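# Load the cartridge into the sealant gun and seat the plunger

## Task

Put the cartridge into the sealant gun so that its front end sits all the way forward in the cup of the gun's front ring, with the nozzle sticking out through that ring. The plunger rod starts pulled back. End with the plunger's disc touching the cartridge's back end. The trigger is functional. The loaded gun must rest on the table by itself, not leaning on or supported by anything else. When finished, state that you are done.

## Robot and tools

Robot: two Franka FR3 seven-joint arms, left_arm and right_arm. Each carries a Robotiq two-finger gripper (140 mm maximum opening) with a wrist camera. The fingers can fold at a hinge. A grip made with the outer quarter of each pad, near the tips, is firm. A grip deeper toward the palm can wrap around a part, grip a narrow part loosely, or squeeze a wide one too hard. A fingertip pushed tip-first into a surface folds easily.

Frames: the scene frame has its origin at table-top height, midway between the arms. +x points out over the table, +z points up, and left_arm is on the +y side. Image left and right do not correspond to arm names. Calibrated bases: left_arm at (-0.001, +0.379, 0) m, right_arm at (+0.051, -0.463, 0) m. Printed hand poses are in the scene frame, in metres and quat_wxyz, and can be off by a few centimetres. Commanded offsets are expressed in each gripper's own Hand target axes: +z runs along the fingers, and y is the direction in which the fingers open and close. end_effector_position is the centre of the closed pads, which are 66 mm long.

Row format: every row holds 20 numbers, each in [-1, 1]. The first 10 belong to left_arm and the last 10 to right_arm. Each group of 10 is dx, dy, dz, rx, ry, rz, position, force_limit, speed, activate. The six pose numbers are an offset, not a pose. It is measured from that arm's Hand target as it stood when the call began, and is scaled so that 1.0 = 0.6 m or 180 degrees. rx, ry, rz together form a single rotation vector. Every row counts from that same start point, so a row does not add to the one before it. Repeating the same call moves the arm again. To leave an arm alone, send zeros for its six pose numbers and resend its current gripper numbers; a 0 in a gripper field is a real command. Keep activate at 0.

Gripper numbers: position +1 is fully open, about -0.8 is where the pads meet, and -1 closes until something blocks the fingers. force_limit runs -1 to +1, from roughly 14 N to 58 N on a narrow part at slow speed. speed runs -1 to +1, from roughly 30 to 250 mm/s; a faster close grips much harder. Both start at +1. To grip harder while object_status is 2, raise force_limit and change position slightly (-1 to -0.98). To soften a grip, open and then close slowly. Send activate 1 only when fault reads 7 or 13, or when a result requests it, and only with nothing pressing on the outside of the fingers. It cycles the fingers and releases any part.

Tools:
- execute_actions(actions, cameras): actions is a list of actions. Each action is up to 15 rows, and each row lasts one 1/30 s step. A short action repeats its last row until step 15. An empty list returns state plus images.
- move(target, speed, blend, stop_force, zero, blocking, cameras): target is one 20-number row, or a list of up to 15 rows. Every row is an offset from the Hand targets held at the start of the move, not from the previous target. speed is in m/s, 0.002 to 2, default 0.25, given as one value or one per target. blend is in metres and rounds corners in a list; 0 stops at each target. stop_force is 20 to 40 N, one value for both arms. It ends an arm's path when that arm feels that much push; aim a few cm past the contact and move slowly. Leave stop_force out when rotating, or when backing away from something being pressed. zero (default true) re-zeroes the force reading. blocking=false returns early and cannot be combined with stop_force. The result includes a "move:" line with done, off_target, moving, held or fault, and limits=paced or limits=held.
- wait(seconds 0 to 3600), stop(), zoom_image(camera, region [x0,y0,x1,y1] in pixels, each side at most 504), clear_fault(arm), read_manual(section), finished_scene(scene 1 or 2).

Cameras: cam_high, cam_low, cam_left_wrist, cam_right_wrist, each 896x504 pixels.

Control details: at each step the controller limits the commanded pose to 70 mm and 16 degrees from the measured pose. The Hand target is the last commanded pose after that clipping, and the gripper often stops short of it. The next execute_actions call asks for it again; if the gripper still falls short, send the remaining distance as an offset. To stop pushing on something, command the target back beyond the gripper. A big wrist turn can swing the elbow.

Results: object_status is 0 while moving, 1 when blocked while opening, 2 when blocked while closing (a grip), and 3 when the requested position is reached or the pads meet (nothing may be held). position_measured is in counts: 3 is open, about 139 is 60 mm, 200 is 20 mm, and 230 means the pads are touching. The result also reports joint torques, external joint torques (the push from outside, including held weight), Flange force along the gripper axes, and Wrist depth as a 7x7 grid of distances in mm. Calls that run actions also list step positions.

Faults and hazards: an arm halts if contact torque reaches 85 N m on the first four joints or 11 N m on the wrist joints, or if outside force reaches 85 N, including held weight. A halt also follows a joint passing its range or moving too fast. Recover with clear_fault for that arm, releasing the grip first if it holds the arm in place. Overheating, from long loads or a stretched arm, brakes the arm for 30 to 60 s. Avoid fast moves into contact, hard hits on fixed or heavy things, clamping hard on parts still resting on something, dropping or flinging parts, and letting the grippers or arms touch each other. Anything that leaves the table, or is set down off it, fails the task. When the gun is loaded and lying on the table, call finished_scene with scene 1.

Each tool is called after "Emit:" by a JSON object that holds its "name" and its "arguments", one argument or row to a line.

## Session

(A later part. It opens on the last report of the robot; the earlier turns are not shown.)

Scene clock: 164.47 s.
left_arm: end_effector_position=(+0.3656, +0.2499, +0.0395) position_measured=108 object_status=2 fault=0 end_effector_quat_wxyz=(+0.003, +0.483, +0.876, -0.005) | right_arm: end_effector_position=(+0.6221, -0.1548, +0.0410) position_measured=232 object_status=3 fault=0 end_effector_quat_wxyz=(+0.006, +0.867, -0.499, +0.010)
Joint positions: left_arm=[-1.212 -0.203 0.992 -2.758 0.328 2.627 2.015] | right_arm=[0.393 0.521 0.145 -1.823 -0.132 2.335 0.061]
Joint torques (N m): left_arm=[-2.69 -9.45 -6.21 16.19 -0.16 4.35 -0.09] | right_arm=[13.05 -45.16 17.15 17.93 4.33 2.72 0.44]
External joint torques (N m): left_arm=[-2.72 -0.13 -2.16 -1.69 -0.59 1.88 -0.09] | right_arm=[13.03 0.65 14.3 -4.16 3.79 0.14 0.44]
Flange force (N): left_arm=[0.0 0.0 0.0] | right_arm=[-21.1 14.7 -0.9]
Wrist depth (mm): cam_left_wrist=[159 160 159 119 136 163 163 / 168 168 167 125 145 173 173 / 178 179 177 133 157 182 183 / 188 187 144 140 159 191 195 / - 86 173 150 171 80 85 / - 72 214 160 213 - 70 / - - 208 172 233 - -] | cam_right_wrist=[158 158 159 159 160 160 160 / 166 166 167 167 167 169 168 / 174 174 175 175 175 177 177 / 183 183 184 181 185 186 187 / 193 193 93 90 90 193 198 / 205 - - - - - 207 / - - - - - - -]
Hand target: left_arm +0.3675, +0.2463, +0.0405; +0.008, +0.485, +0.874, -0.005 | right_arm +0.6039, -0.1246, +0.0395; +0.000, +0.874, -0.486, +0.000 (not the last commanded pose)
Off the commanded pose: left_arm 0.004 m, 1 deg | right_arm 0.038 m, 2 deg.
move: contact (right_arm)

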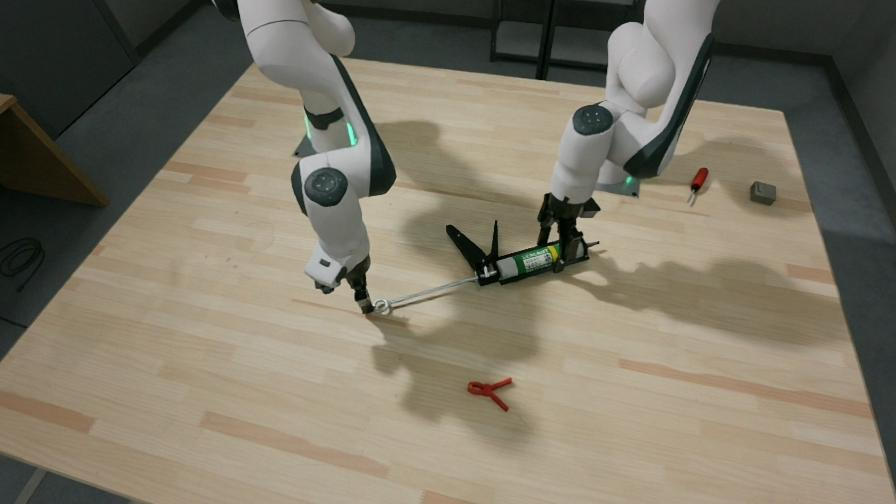

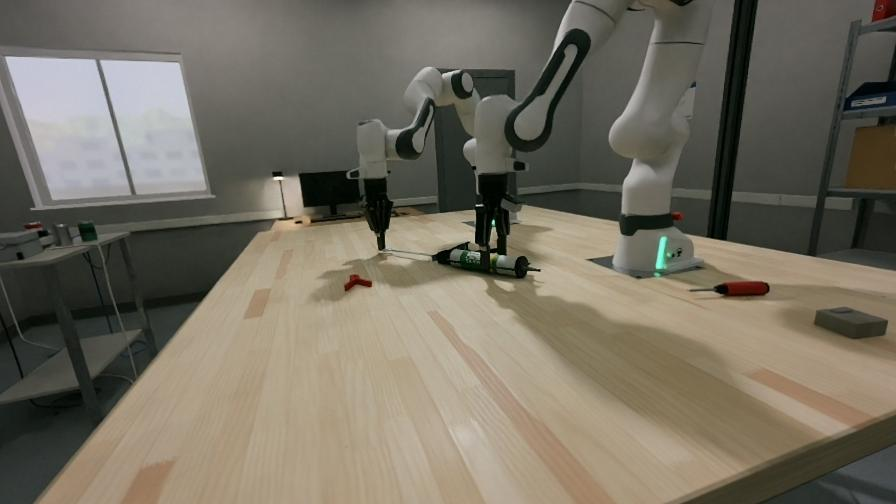

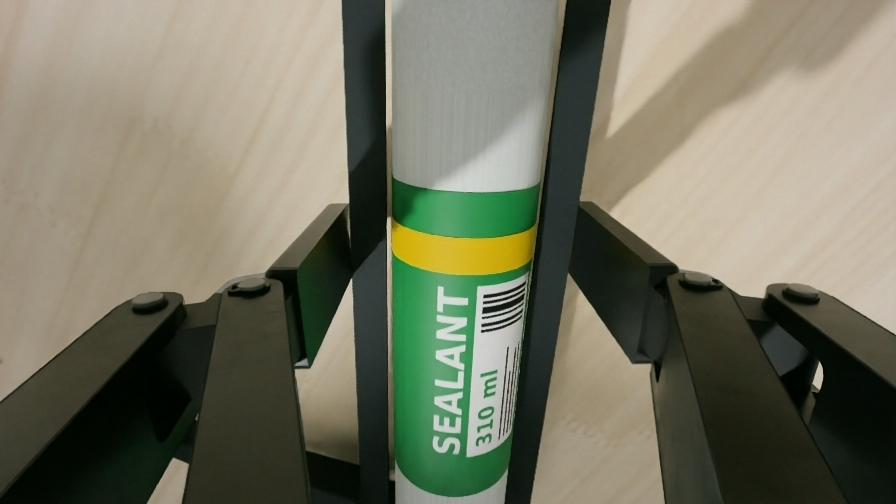

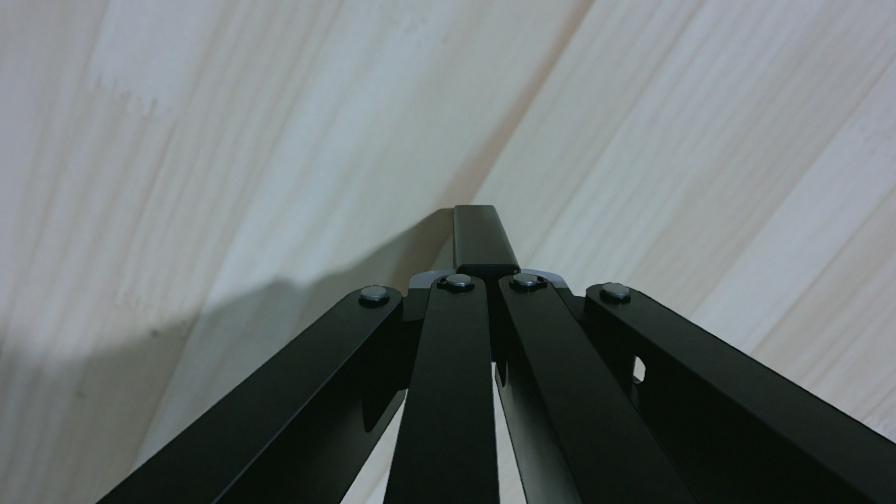

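Emit:
{"name": "move", "arguments": {
  "target": [
    [0, 0, 0, 0, 0, 0, -1, -0.05, -1, 0, 0.0830, 0, 0, 0, 0, 0, -1, 0, -1, 0],
    [0, 0, 0, 0, 0, 0, -1, -0.05, -1, 0, 0.0500, 0, -0.1700, 0, 0, 0, -1, 0, -1, 0]
  ],
  "speed": 0.15,
  "blend": [0.005, 0],
  "cameras": ["cam_left_wrist", "cam_right_wrist", "cam_low", "cam_high"]
}}

Emit:
{"name": "zoom_image", "arguments": {
  "camera": "cam_high",
  "region": [460, 235, 560, 295]
}}

Emit:
{"name": "zoom_image", "arguments": {
  "camera": "cam_low",
  "region": [430, 225, 550, 285]
}}

Scene clock: 168.70 s.
left_arm: end_effector_position=(+0.3656, +0.2499, +0.0395) position_measured=108 object_status=2 fault=0 end_effector_quat_wxyz=(+0.003, +0.483, +0.876, -0.005) | right_arm: end_effector_position=(+0.6212, -0.1497, +0.1426) position_measured=232 object_status=3 fault=0 end_effector_quat_wxyz=(-0.001, +0.873, -0.488, +0.003)
Joint positions: left_arm=[-1.212 -0.203 0.992 -2.758 0.328 2.627 2.015] | right_arm=[0.34 0.383 0.209 -1.76 -0.097 2.138 0.012]
Joint velocities: left_arm=[within noise] | right_arm=[-0.001 0 0.001 -0.001 0 -0.004 0.002]
Joint torques (N m): left_arm=[-2.71 -9.37 -6.08 16.2 -0.16 4.31 -0.09] | right_arm=[-0.5 -43.25 2.77 21.96 0.88 2.25 -0.14]
External joint torques (N m): left_arm=[-2.72 -0.01 -2.01 -1.68 -0.6 1.84 -0.09] | right_arm=[-0.52 -0.04 -0.12 -1.81 0.25 -0.33 -0.14]
Flange force (N): left_arm=[0.0 0.0 0.0] | right_arm=[0.5 8.3 0.9]
Wrist depth (mm): cam_left_wrist=[159 160 159 119 137 163 164 / 168 168 167 126 144 173 173 / 178 178 177 133 155 182 183 / 189 187 144 141 159 191 195 / - 86 173 150 170 80 85 / - 72 214 160 213 - 70 / - - 209 174 233 - -] | cam_right_wrist=[251 249 250 251 251 252 253 / 262 261 263 264 263 265 265 / 276 277 276 279 278 279 278 / 291 291 293 144 294 294 295 / 309 309 93 90 90 308 313 / 325 - - - - - 329 / - - - - - - -]
Hand target: left_arm +0.3675, +0.2463, +0.0405; +0.008, +0.485, +0.874, -0.005 | right_arm +0.6197, -0.1500, +0.1415; +0.000, +0.874, -0.486, +0.000
Off the commanded pose: left_arm 0.004 m, 1 deg | right_arm 0.002 m, 0 deg.
move: done

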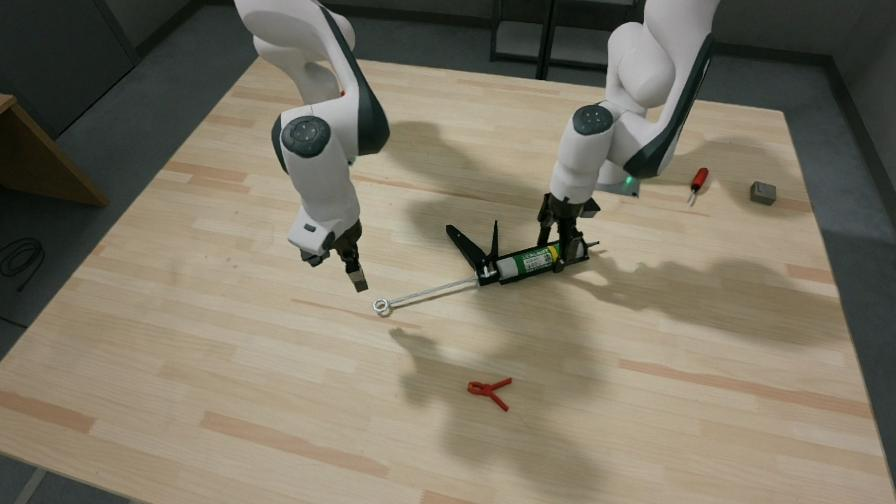

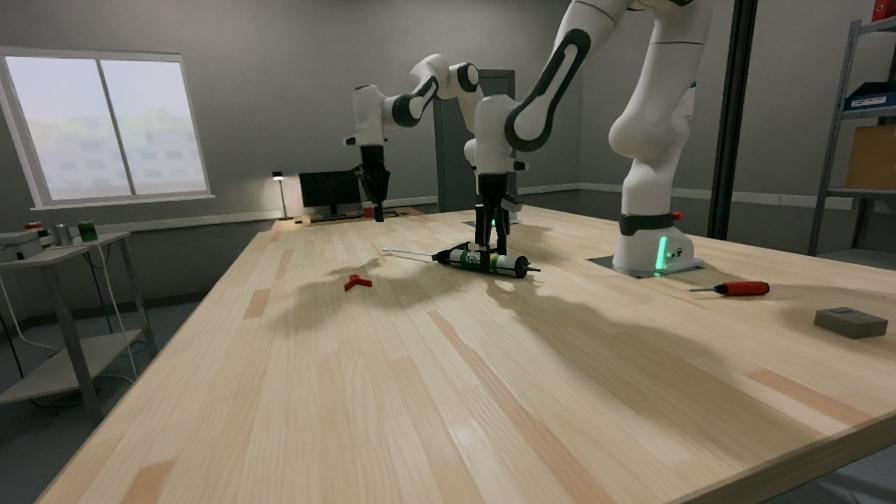

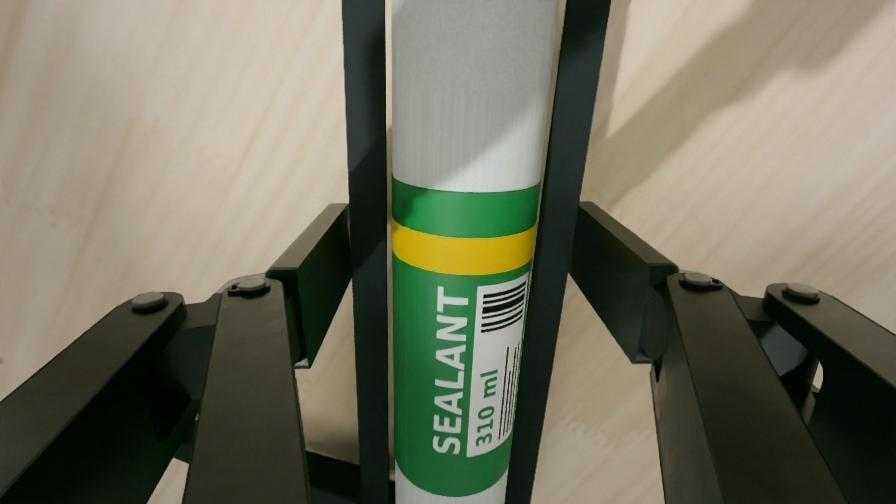

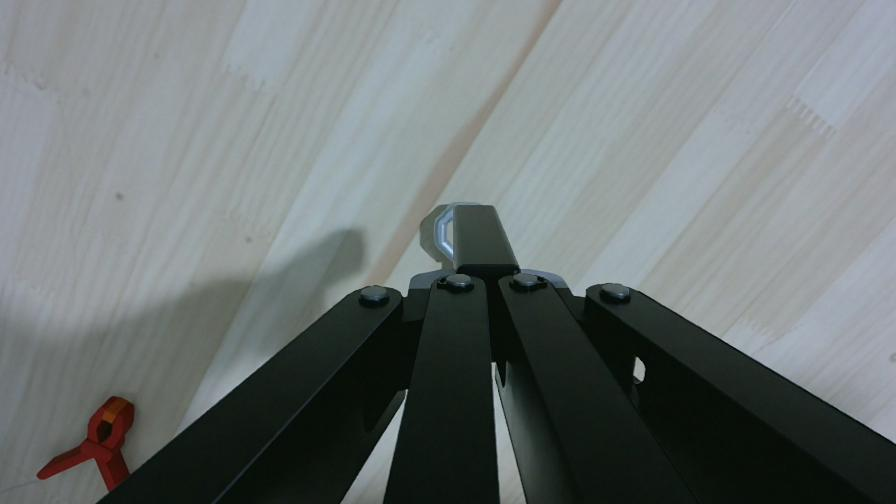

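Scaled by 5.040 from the camera's image (finer frame: 1280x720).

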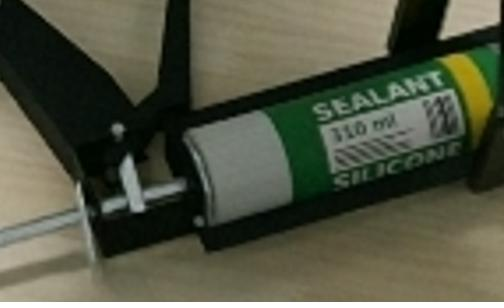

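Scaled by 4.200 from the camera's image (finer frame: 1280x720).

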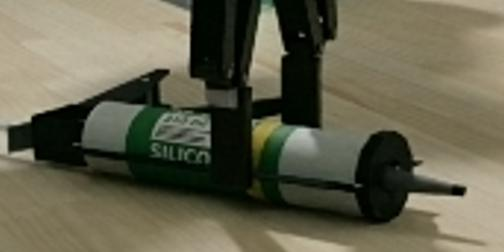

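Emit:
{"name": "move", "arguments": {
  "target": [
    [0, 0, 0, 0, 0, 0, -0.98, 0, -1, 0, 0.0190, -0.0060, 0.0800, 0, 0, 0, -1, 0, -1, 0],
    [-0.0085, 0, 0, 0, 0, 0, -0.98, 0, -1, 0, 0.0190, -0.0060, 0.1702, 0, 0, 0, -1, 0, -1, 0]
  ],
  "speed": 0.12,
  "blend": [0, 0],
  "cameras": ["cam_left_wrist", "cam_high"]
}}

Emit:
{"name": "zoom_image", "arguments": {
  "camera": "cam_high",
  "region": [350, 230, 620, 330]
}}

Scene clock: 172.03 s.
left_arm: end_effector_position=(+0.3681, +0.2456, +0.0397) position_measured=110 object_status=2 fault=0 end_effector_quat_wxyz=(+0.003, +0.484, +0.875, -0.004) | right_arm: end_effector_position=(+0.6273, -0.1590, +0.0390) position_measured=232 object_status=3 fault=0 end_effector_quat_wxyz=(+0.002, +0.874, -0.486, -0.002)
Joint positions: left_arm=[-1.237 -0.192 1.005 -2.748 0.315 2.628 2.016] | right_arm=[0.34 0.538 0.185 -1.803 -0.128 2.324 0.008]
Joint velocities: left_arm=[within noise] | right_arm=[0.001 0.001 -0.001 0 0 0.004 0.001]
Joint torques (N m): left_arm=[-2.8 -8.63 -5.4 16.91 0 4.36 0.06] | right_arm=[0.5 -46.43 2.98 20.3 0.56 2.83 0.3]
External joint torques (N m): left_arm=[-2.78 0.77 -1.45 -1.06 -0.44 1.88 0.06] | right_arm=[0.4 -0.3 -0.7 -1.82 0.01 0.25 0.3]
Flange force (N): left_arm=[0.0 0.0 0.0] | right_arm=[-1.5 9.1 0.7]
Wrist depth (mm): cam_left_wrist=[159 160 159 119 138 163 164 / 168 169 167 127 148 173 173 / 178 178 177 134 178 182 183 / 188 187 143 140 159 192 196 / - 86 171 150 171 80 85 / - 72 214 160 214 - 70 / - - 209 174 233 - -] | cam_right_wrist=[155 154 155 156 157 158 158 / 162 162 164 164 165 165 166 / 170 171 172 174 174 175 175 / 181 181 182 179 184 186 185 / 191 192 93 90 90 193 198 / 204 - - - - - 208 / - - - - - - -]
Hand target: left_arm +0.3702, +0.2420, +0.0406; +0.008, +0.485, +0.874, -0.005 | right_arm +0.6287, -0.1579, +0.0394; +0.000, +0.874, -0.486, +0.000
Off the commanded pose: left_arm 0.004 m, 1 deg | right_arm 0.002 m, 0 deg.
move: off_target (left_arm)
Images, in order (width x height): cam_high 896x504, cam_left_wrist 896x504.

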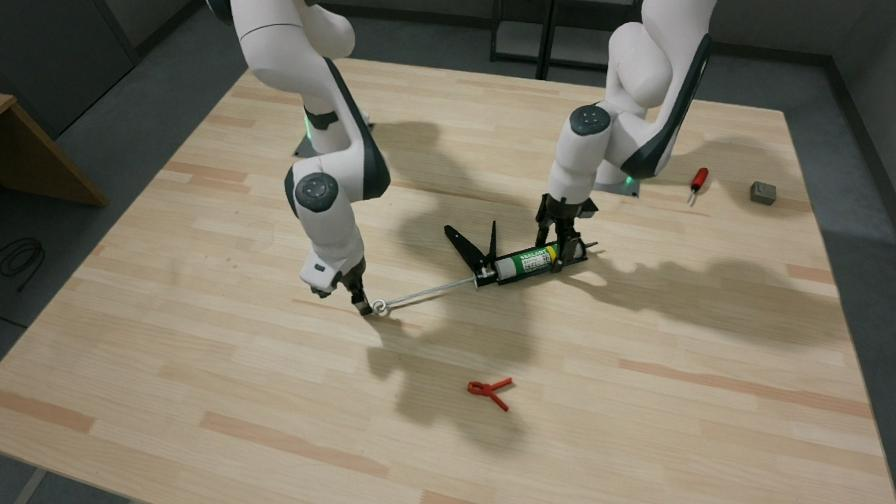

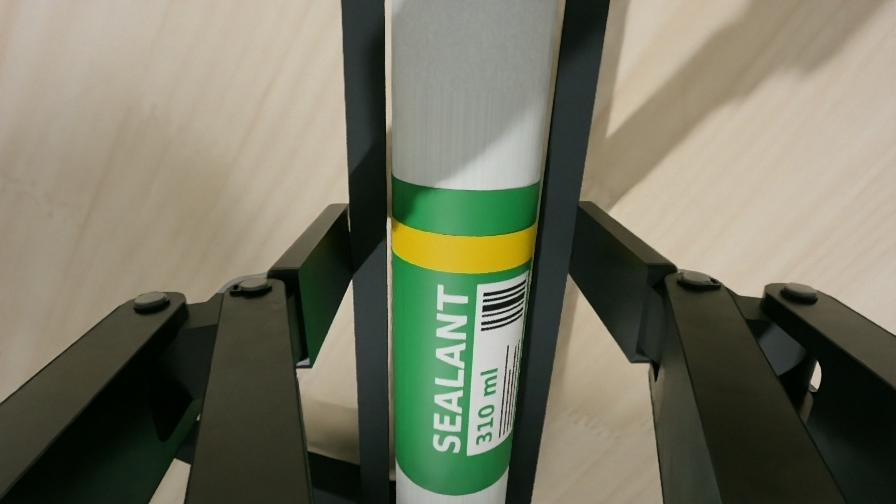

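Scaled by 1.867 from the camera's image (finer frame: 1280x720).

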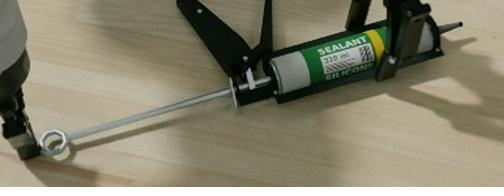

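Emit:
{"name": "move", "arguments": {
  "target": [0, 0, 0, 0, 0, 0, -0.98, 0, -1, 0, -0.0900, 0.0012, 0, 0, 0, 0, -1, 0, -1, 0],
  "speed": 0.02,
  "stop_force": 32,
  "cameras": ["cam_left_wrist", "cam_right_wrist", "cam_low", "cam_high"]
}}

Emit:
{"name": "zoom_image", "arguments": {
  "camera": "cam_high",
  "region": [350, 230, 620, 330]
}}

Emit:
{"name": "zoom_image", "arguments": {
  "camera": "cam_high",
  "region": [460, 235, 560, 295]
}}

Emit:
{"name": "zoom_image", "arguments": {
  "camera": "cam_low",
  "region": [430, 225, 550, 285]
}}

Scene clock: 177.70 s.
left_arm: end_effector_position=(+0.3677, +0.2463, +0.0396) position_measured=110 object_status=2 fault=0 end_effector_quat_wxyz=(+0.002, +0.484, +0.875, -0.004) | right_arm: end_effector_position=(+0.6215, -0.1514, +0.0394) position_measured=232 object_status=3 fault=0 end_effector_quat_wxyz=(+0.009, +0.865, -0.502, +0.012)
Joint positions: left_arm=[-1.24 -0.193 1.009 -2.747 0.315 2.624 2.018] | right_arm=[0.384 0.53 0.163 -1.813 -0.155 2.329 0.091]
Joint torques (N m): left_arm=[-3.13 -8.63 -5.59 16.46 -0.16 4.83 -0.11] | right_arm=[16.73 -45.67 21.72 18.77 5.48 3.42 0.45]
External joint torques (N m): left_arm=[-3.08 0.64 -1.59 -1.46 -0.61 2.36 -0.11] | right_arm=[16.77 0.32 18.57 -3.34 4.95 0.85 0.44]
Flange force (N): left_arm=[0.0 0.0 0.0] | right_arm=[-26.5 12.6 -1.9]
Wrist depth (mm): cam_left_wrist=[159 160 159 118 136 163 164 / 168 169 168 125 146 172 173 / 178 178 177 132 155 183 183 / 188 187 143 140 159 191 195 / - 86 173 149 170 80 85 / - 72 212 160 214 - 70 / - - 209 171 232 - -] | cam_right_wrist=[158 157 158 158 161 159 160 / 164 164 165 166 166 167 168 / 172 172 173 174 175 175 176 / 181 181 182 179 183 186 186 / 191 191 93 90 90 191 196 / 199 - - - - - 205 / - - - - - - -]
Hand target: left_arm +0.3702, +0.2420, +0.0406; +0.008, +0.485, +0.874, -0.005 | right_arm +0.5997, -0.1124, +0.0394; +0.000, +0.874, -0.486, +0.000
Off the commanded pose: left_arm 0.005 m, 1 deg | right_arm 0.045 m, 3 deg.
move: off_target (right_arm)

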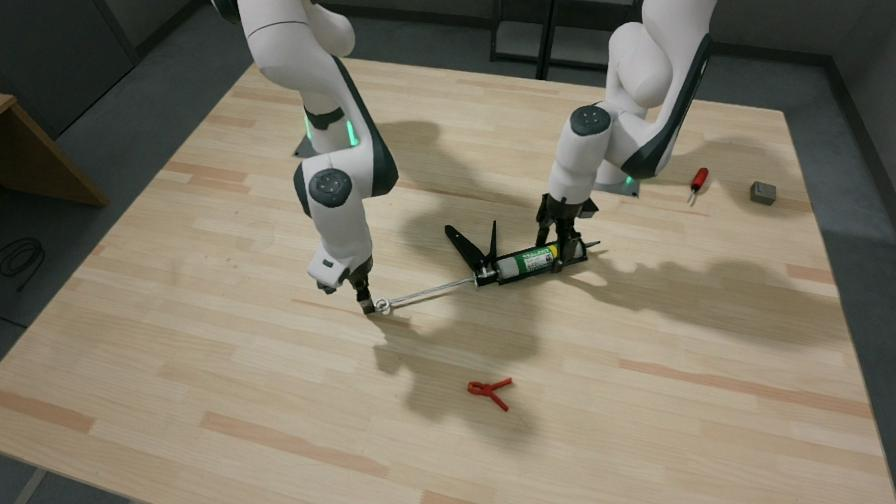

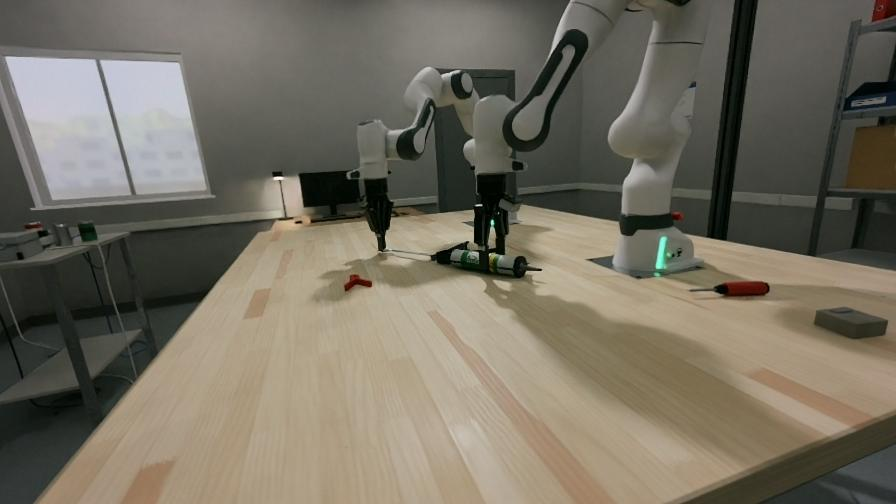

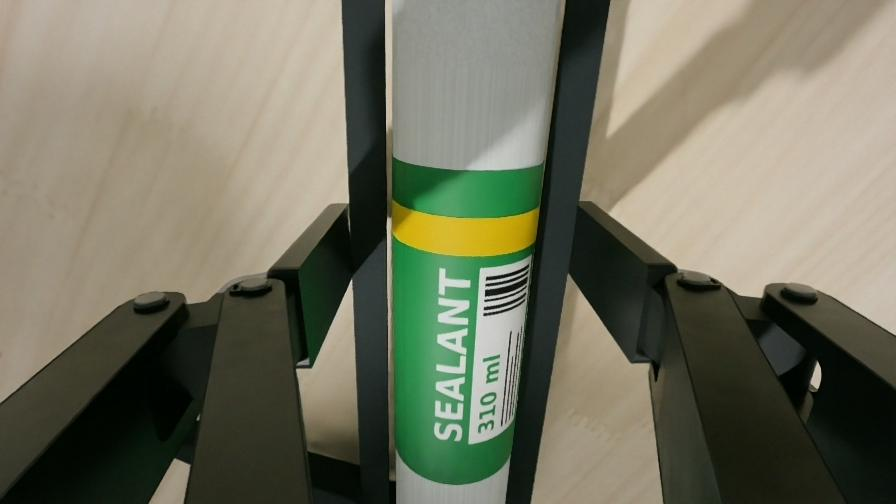

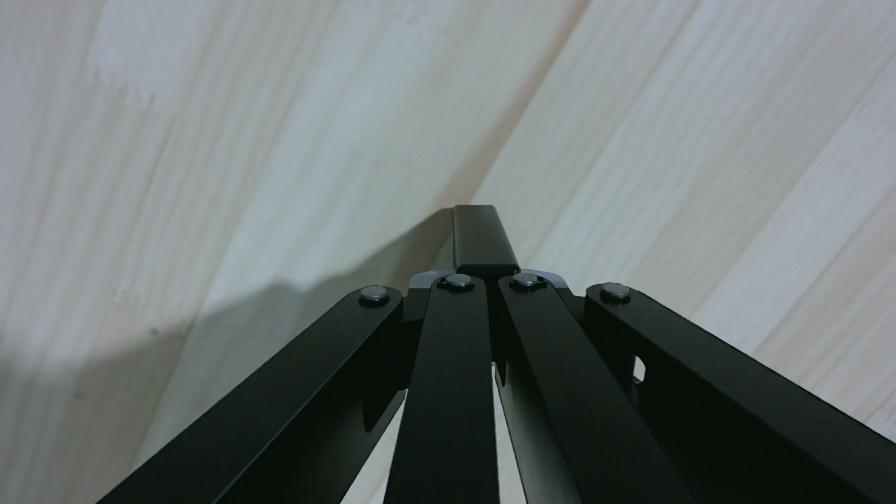

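Scaled by 1.867 from the camera's image (finer frame: 1280x720).

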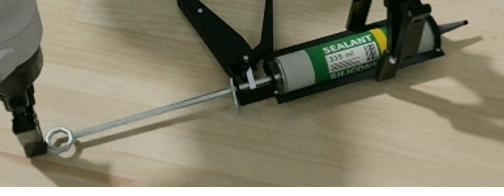

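Scaled by 5.040 from the camera's image (finer frame: 1280x720).

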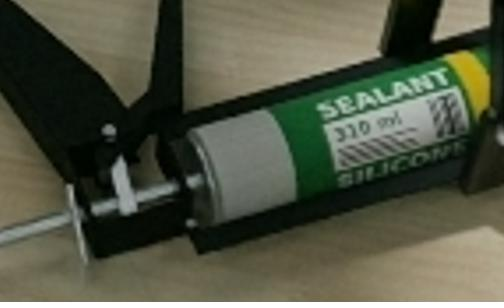

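Scaled by 4.200 from the camera's image (finer frame: 1280x720).

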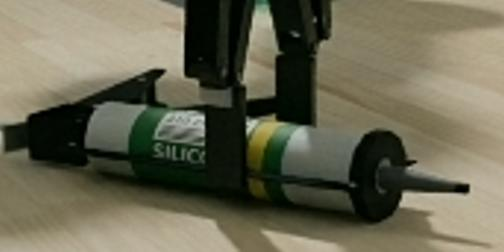

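Emit:
{"name": "move", "arguments": {
  "target": [
    [0, 0, 0, 0, 0, 0, 0.43, 0, 0, 0, 0.0950, 0, 0, 0, 0, 0, -1, 0, -1, 0],
    [0.0667, 0, -0.1500, 0, 0, 0, 0.43, 0, 0, 0, 0.0600, 0, -0.1700, 0, 0, 0, -1, 0, -1, 0]
  ],
  "speed": 0.15,
  "blend": [0, 0],
  "cameras": ["all"]
}}

Emit:
{"name": "zoom_image", "arguments": {
  "camera": "cam_high",
  "region": [460, 225, 620, 305]
}}

Emit:
{"name": "zoom_image", "arguments": {
  "camera": "cam_low",
  "region": [430, 225, 550, 285]
}}

Emit:
{"name": "zoom_image", "arguments": {
  "camera": "cam_left_wrist",
  "region": [320, 0, 620, 240]
}}

Scene clock: 181.60 s.
left_arm: end_effector_position=(+0.3501, +0.2769, +0.1304) position_measured=75 object_status=3 fault=0 end_effector_quat_wxyz=(+0.010, +0.488, +0.873, -0.004) | right_arm: end_effector_position=(+0.6204, -0.1432, +0.1424) position_measured=232 object_status=3 fault=0 end_effector_quat_wxyz=(-0.001, +0.874, -0.485, +0.003)
Joint positions: left_arm=[-0.943 -0.589 0.758 -2.76 0.503 2.261 1.936] | right_arm=[0.323 0.393 0.24 -1.748 -0.113 2.133 0.025]
Joint velocities: left_arm=[0.001 0 -0.001 0.001 0 -0.004 -0.001] | right_arm=[within noise]
Joint torques (N m): left_arm=[-0.32 -6.25 -10.2 18.94 0.69 2.45 -0.31] | right_arm=[0 -43.35 3.13 21.91 0.95 2.18 0.12]
External joint torques (N m): left_arm=[-0.29 -0.76 -1.06 -1.99 0.01 -0.06 -0.31] | right_arm=[-0.12 -0.01 -0.29 -1.9 0.31 -0.41 0.12]
Flange force (N): left_arm=[5.7 -8.2 -1.3] | right_arm=[-0.2 8.3 1.0]
Wrist depth (mm): cam_left_wrist=[238 241 240 214 245 246 250 / 252 255 254 214 260 261 263 / 266 269 269 229 275 278 280 / 283 281 159 243 290 290 297 / - 86 304 264 313 106 82 / - 65 324 295 338 - 73 / - - 318 354 361 - -] | cam_right_wrist=[251 250 251 250 251 252 252 / 261 261 263 264 263 265 266 / 275 276 276 277 278 279 279 / 290 292 292 144 294 295 294 / 308 309 93 90 89 308 312 / 324 - - - - - 329 / - - - - - - -]
Hand target: left_arm +0.3482, +0.2774, +0.1298; +0.008, +0.485, +0.874, -0.005 | right_arm +0.6186, -0.1429, +0.1414; +0.000, +0.874, -0.486, +0.000
Off the commanded pose: left_arm 0.002 m, 0 deg | right_arm 0.002 m, 0 deg.
move: done

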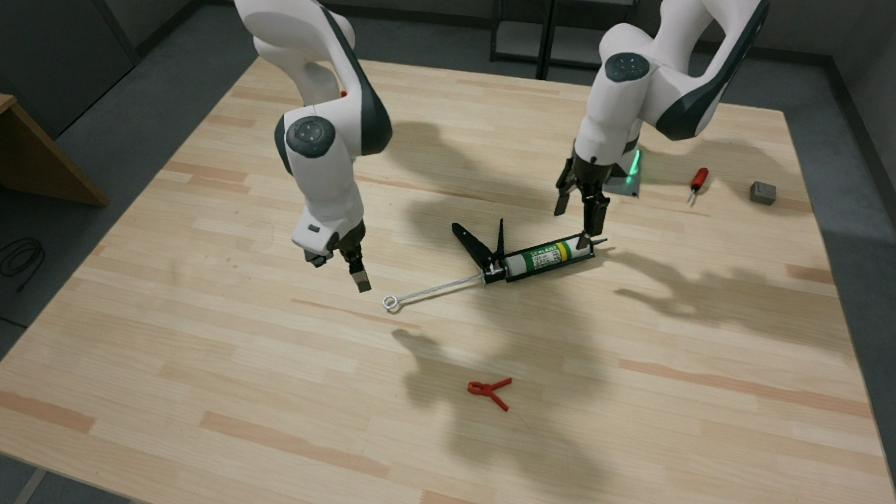

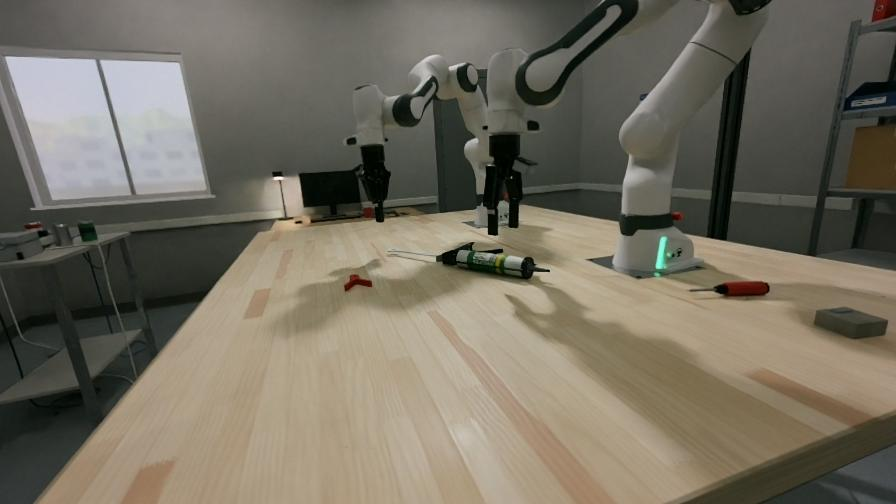

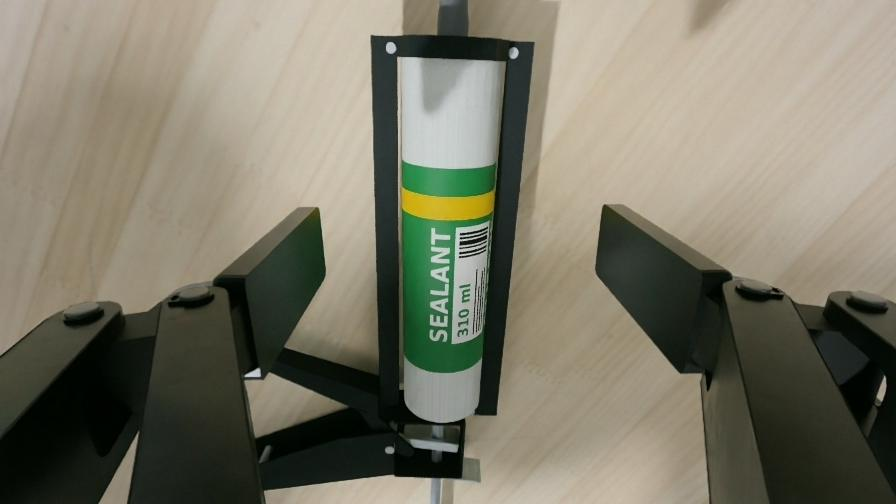

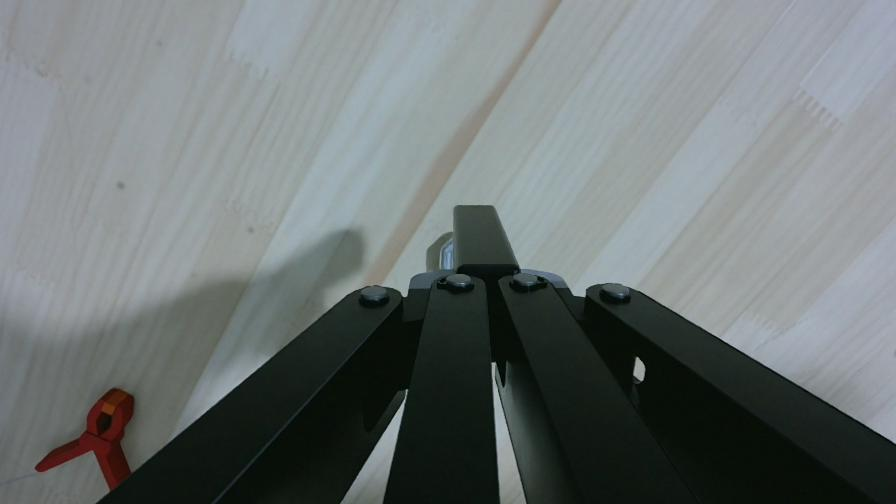

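Scaled by 3.150 from the camera's image (finer frame: 1280x720).

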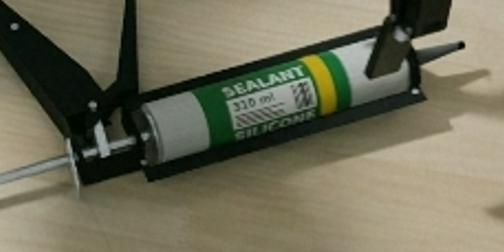

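Scaled by 4.200 from the camera's image (finer frame: 1280x720).

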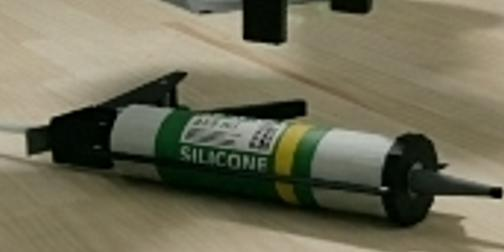

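Scaled by 1.680 from the camera's image (finer frame: 1280x720).

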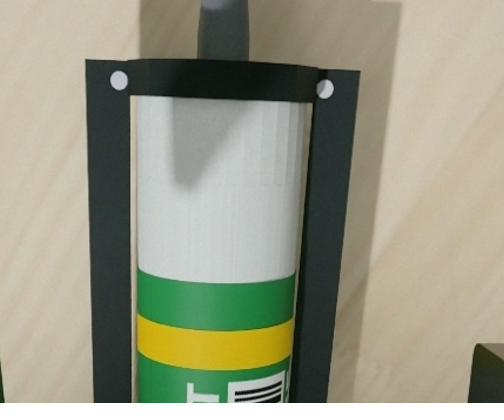

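Emit:
{"name": "zoom_image", "arguments": {
  "camera": "cam_left_wrist",
  "region": [360, 360, 520, 504]
}}

Emit:
{"name": "zoom_image", "arguments": {
  "camera": "cam_high",
  "region": [475, 245, 535, 295]
}}

Scaled by 3.150 from the camera's image (finer frame: 1280x720).

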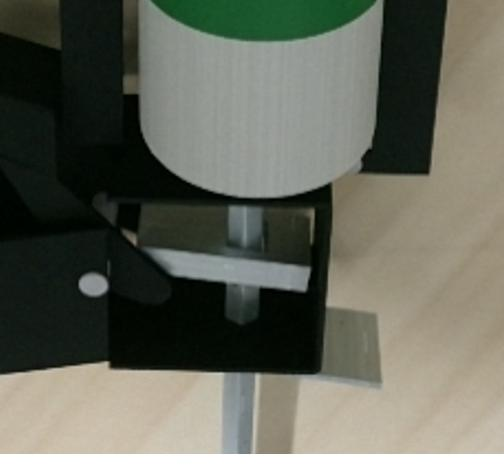

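Scaled by 8.400 from the camera's image (finer frame: 1280x720).

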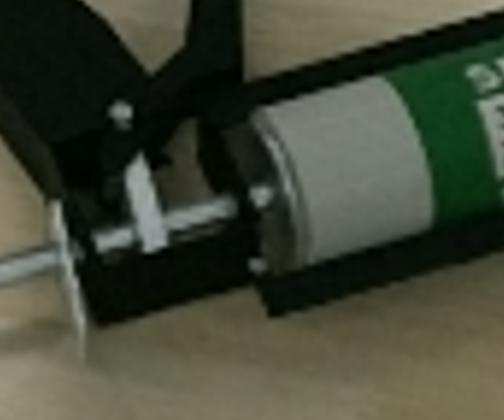

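Emit:
{"name": "move", "arguments": {
  "target": [0.1147, -0.0210, -0.2843, 0, 0, 0, 0.43, 0, 0, 0, -0.6491, -0.0095, 0.0300, 0, 0, 0, -1, 0, -1, 0],
  "speed": 0.25,
  "cameras": ["cam_right_wrist", "cam_low", "cam_high", "cam_left_wrist"]
}}

Emit:
{"name": "zoom_image", "arguments": {
  "camera": "cam_right_wrist",
  "region": [300, 0, 600, 260]
}}

Scene clock: 186.60 s.
left_arm: end_effector_position=(+0.3003, +0.3324, +0.2984) position_measured=75 object_status=3 fault=0 end_effector_quat_wxyz=(+0.008, +0.483, +0.876, -0.003) | right_arm: end_effector_position=(+0.4196, +0.1916, +0.1242) position_measured=232 object_status=3 fault=0 end_effector_quat_wxyz=(-0.002, +0.876, -0.482, +0.001)
Joint positions: left_arm=[-0.808 -0.988 0.505 -2.573 0.413 1.658 1.988] | right_arm=[0.944 0.755 0.206 -1.207 -0.154 1.951 0.565]
Joint velocities: left_arm=[within noise] | right_arm=[0.001 0.001 -0.001 0 0 -0.001 0.007]
Joint torques (N m): left_arm=[-1.04 1.69 -11.78 20.96 0.84 2.39 0.13] | right_arm=[0.49 -53.63 3.67 23 1.03 2.19 0.33]
External joint torques (N m): left_arm=[-1.01 -0.99 -0.53 -1.45 -0.01 -0.11 0.13] | right_arm=[0.27 0.05 -1.01 -1.43 0.33 -0.35 0.33]
Flange force (N): left_arm=[3.3 -5.0 2.7] | right_arm=[3.9 8.4 1.2]
Wrist depth (mm): cam_left_wrist=[388 388 395 398 397 401 404 / 408 413 416 417 418 422 428 / 437 436 437 410 446 450 451 / 460 456 159 458 467 466 487 / - 86 486 483 505 106 85 / - 65 521 347 542 - 73 / - - 578 271 569 - -] | cam_right_wrist=[233 233 235 235 203 235 237 / 245 244 246 221 226 248 248 / 257 259 259 226 259 259 262 / 271 272 273 144 273 276 276 / 288 289 93 90 90 287 294 / 307 - - - - - 308 / - - - - - - -]
Hand target: left_arm +0.2995, +0.3318, +0.2991; +0.008, +0.485, +0.874, -0.005 | right_arm +0.4183, +0.1911, +0.1231; +0.000, +0.874, -0.486, +0.000
Off the commanded pose: left_arm 0.001 m, 0 deg | right_arm 0.002 m, 1 deg.
move: done

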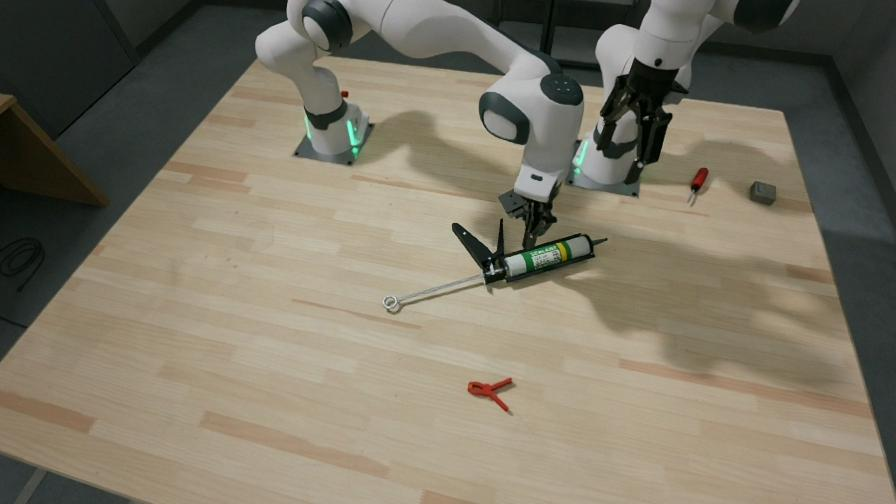

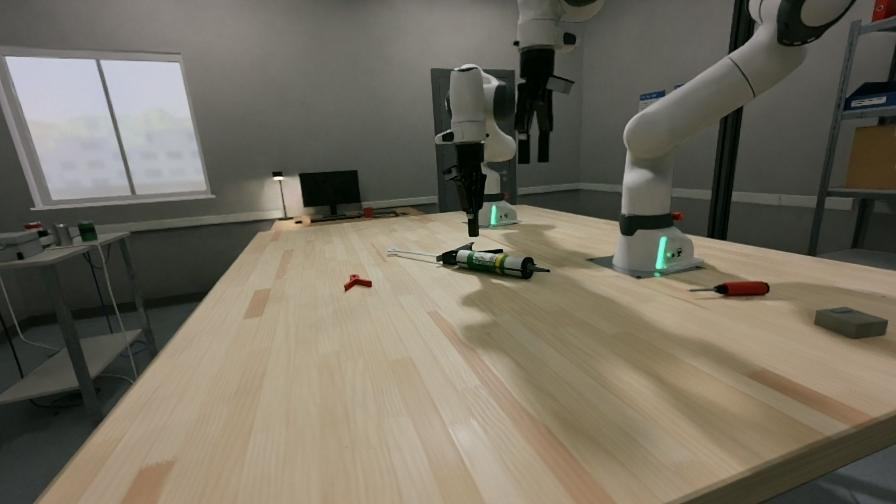

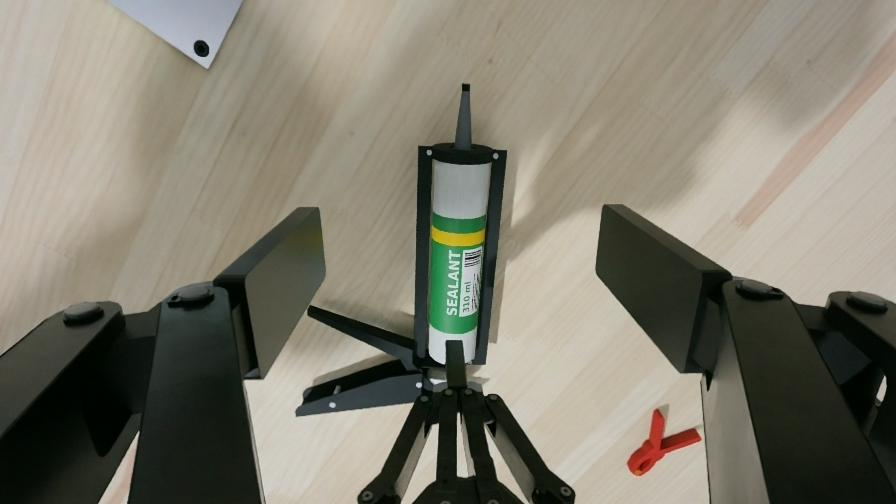

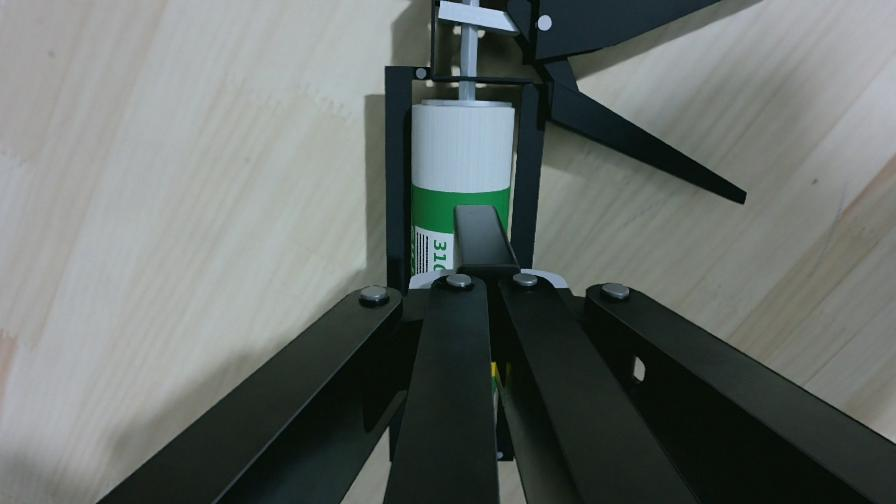

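Scaled by 1.680 from the camera's image (finer frame: 1280x720).

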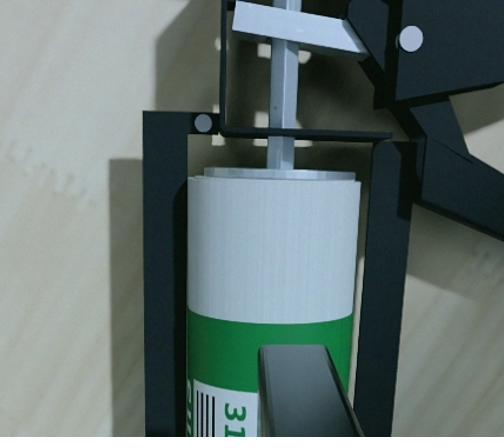

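Emit:
{"name": "zoom_image", "arguments": {
  "camera": "cam_left_wrist",
  "region": [380, 70, 540, 260]
}}

Emit:
{"name": "zoom_image", "arguments": {
  "camera": "cam_low",
  "region": [440, 225, 560, 285]
}}

Emit:
{"name": "zoom_image", "arguments": {
  "camera": "cam_right_wrist",
  "region": [390, 50, 550, 150]
}}

Scaled by 2.653 from the camera's image (finer frame: 1280x720).

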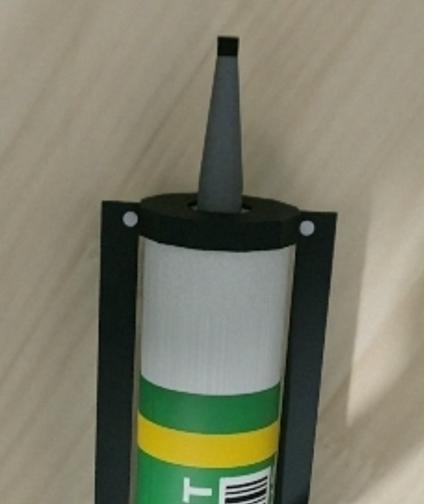

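Scaled by 4.200 from the camera's image (finer frame: 1280x720).

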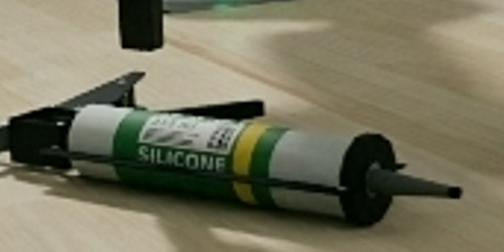

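Scaled by 3.150 from the camera's image (finer frame: 1280x720).

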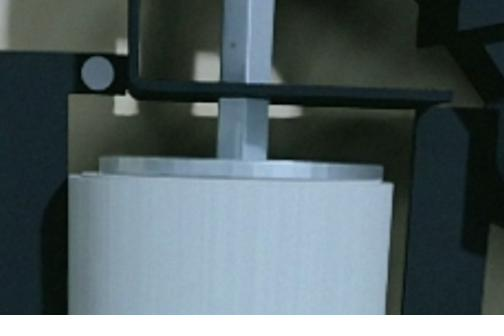

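Emit:
{"name": "finished_scene", "arguments": {
  "scene": 1
}}

The scene is finished: the task was done.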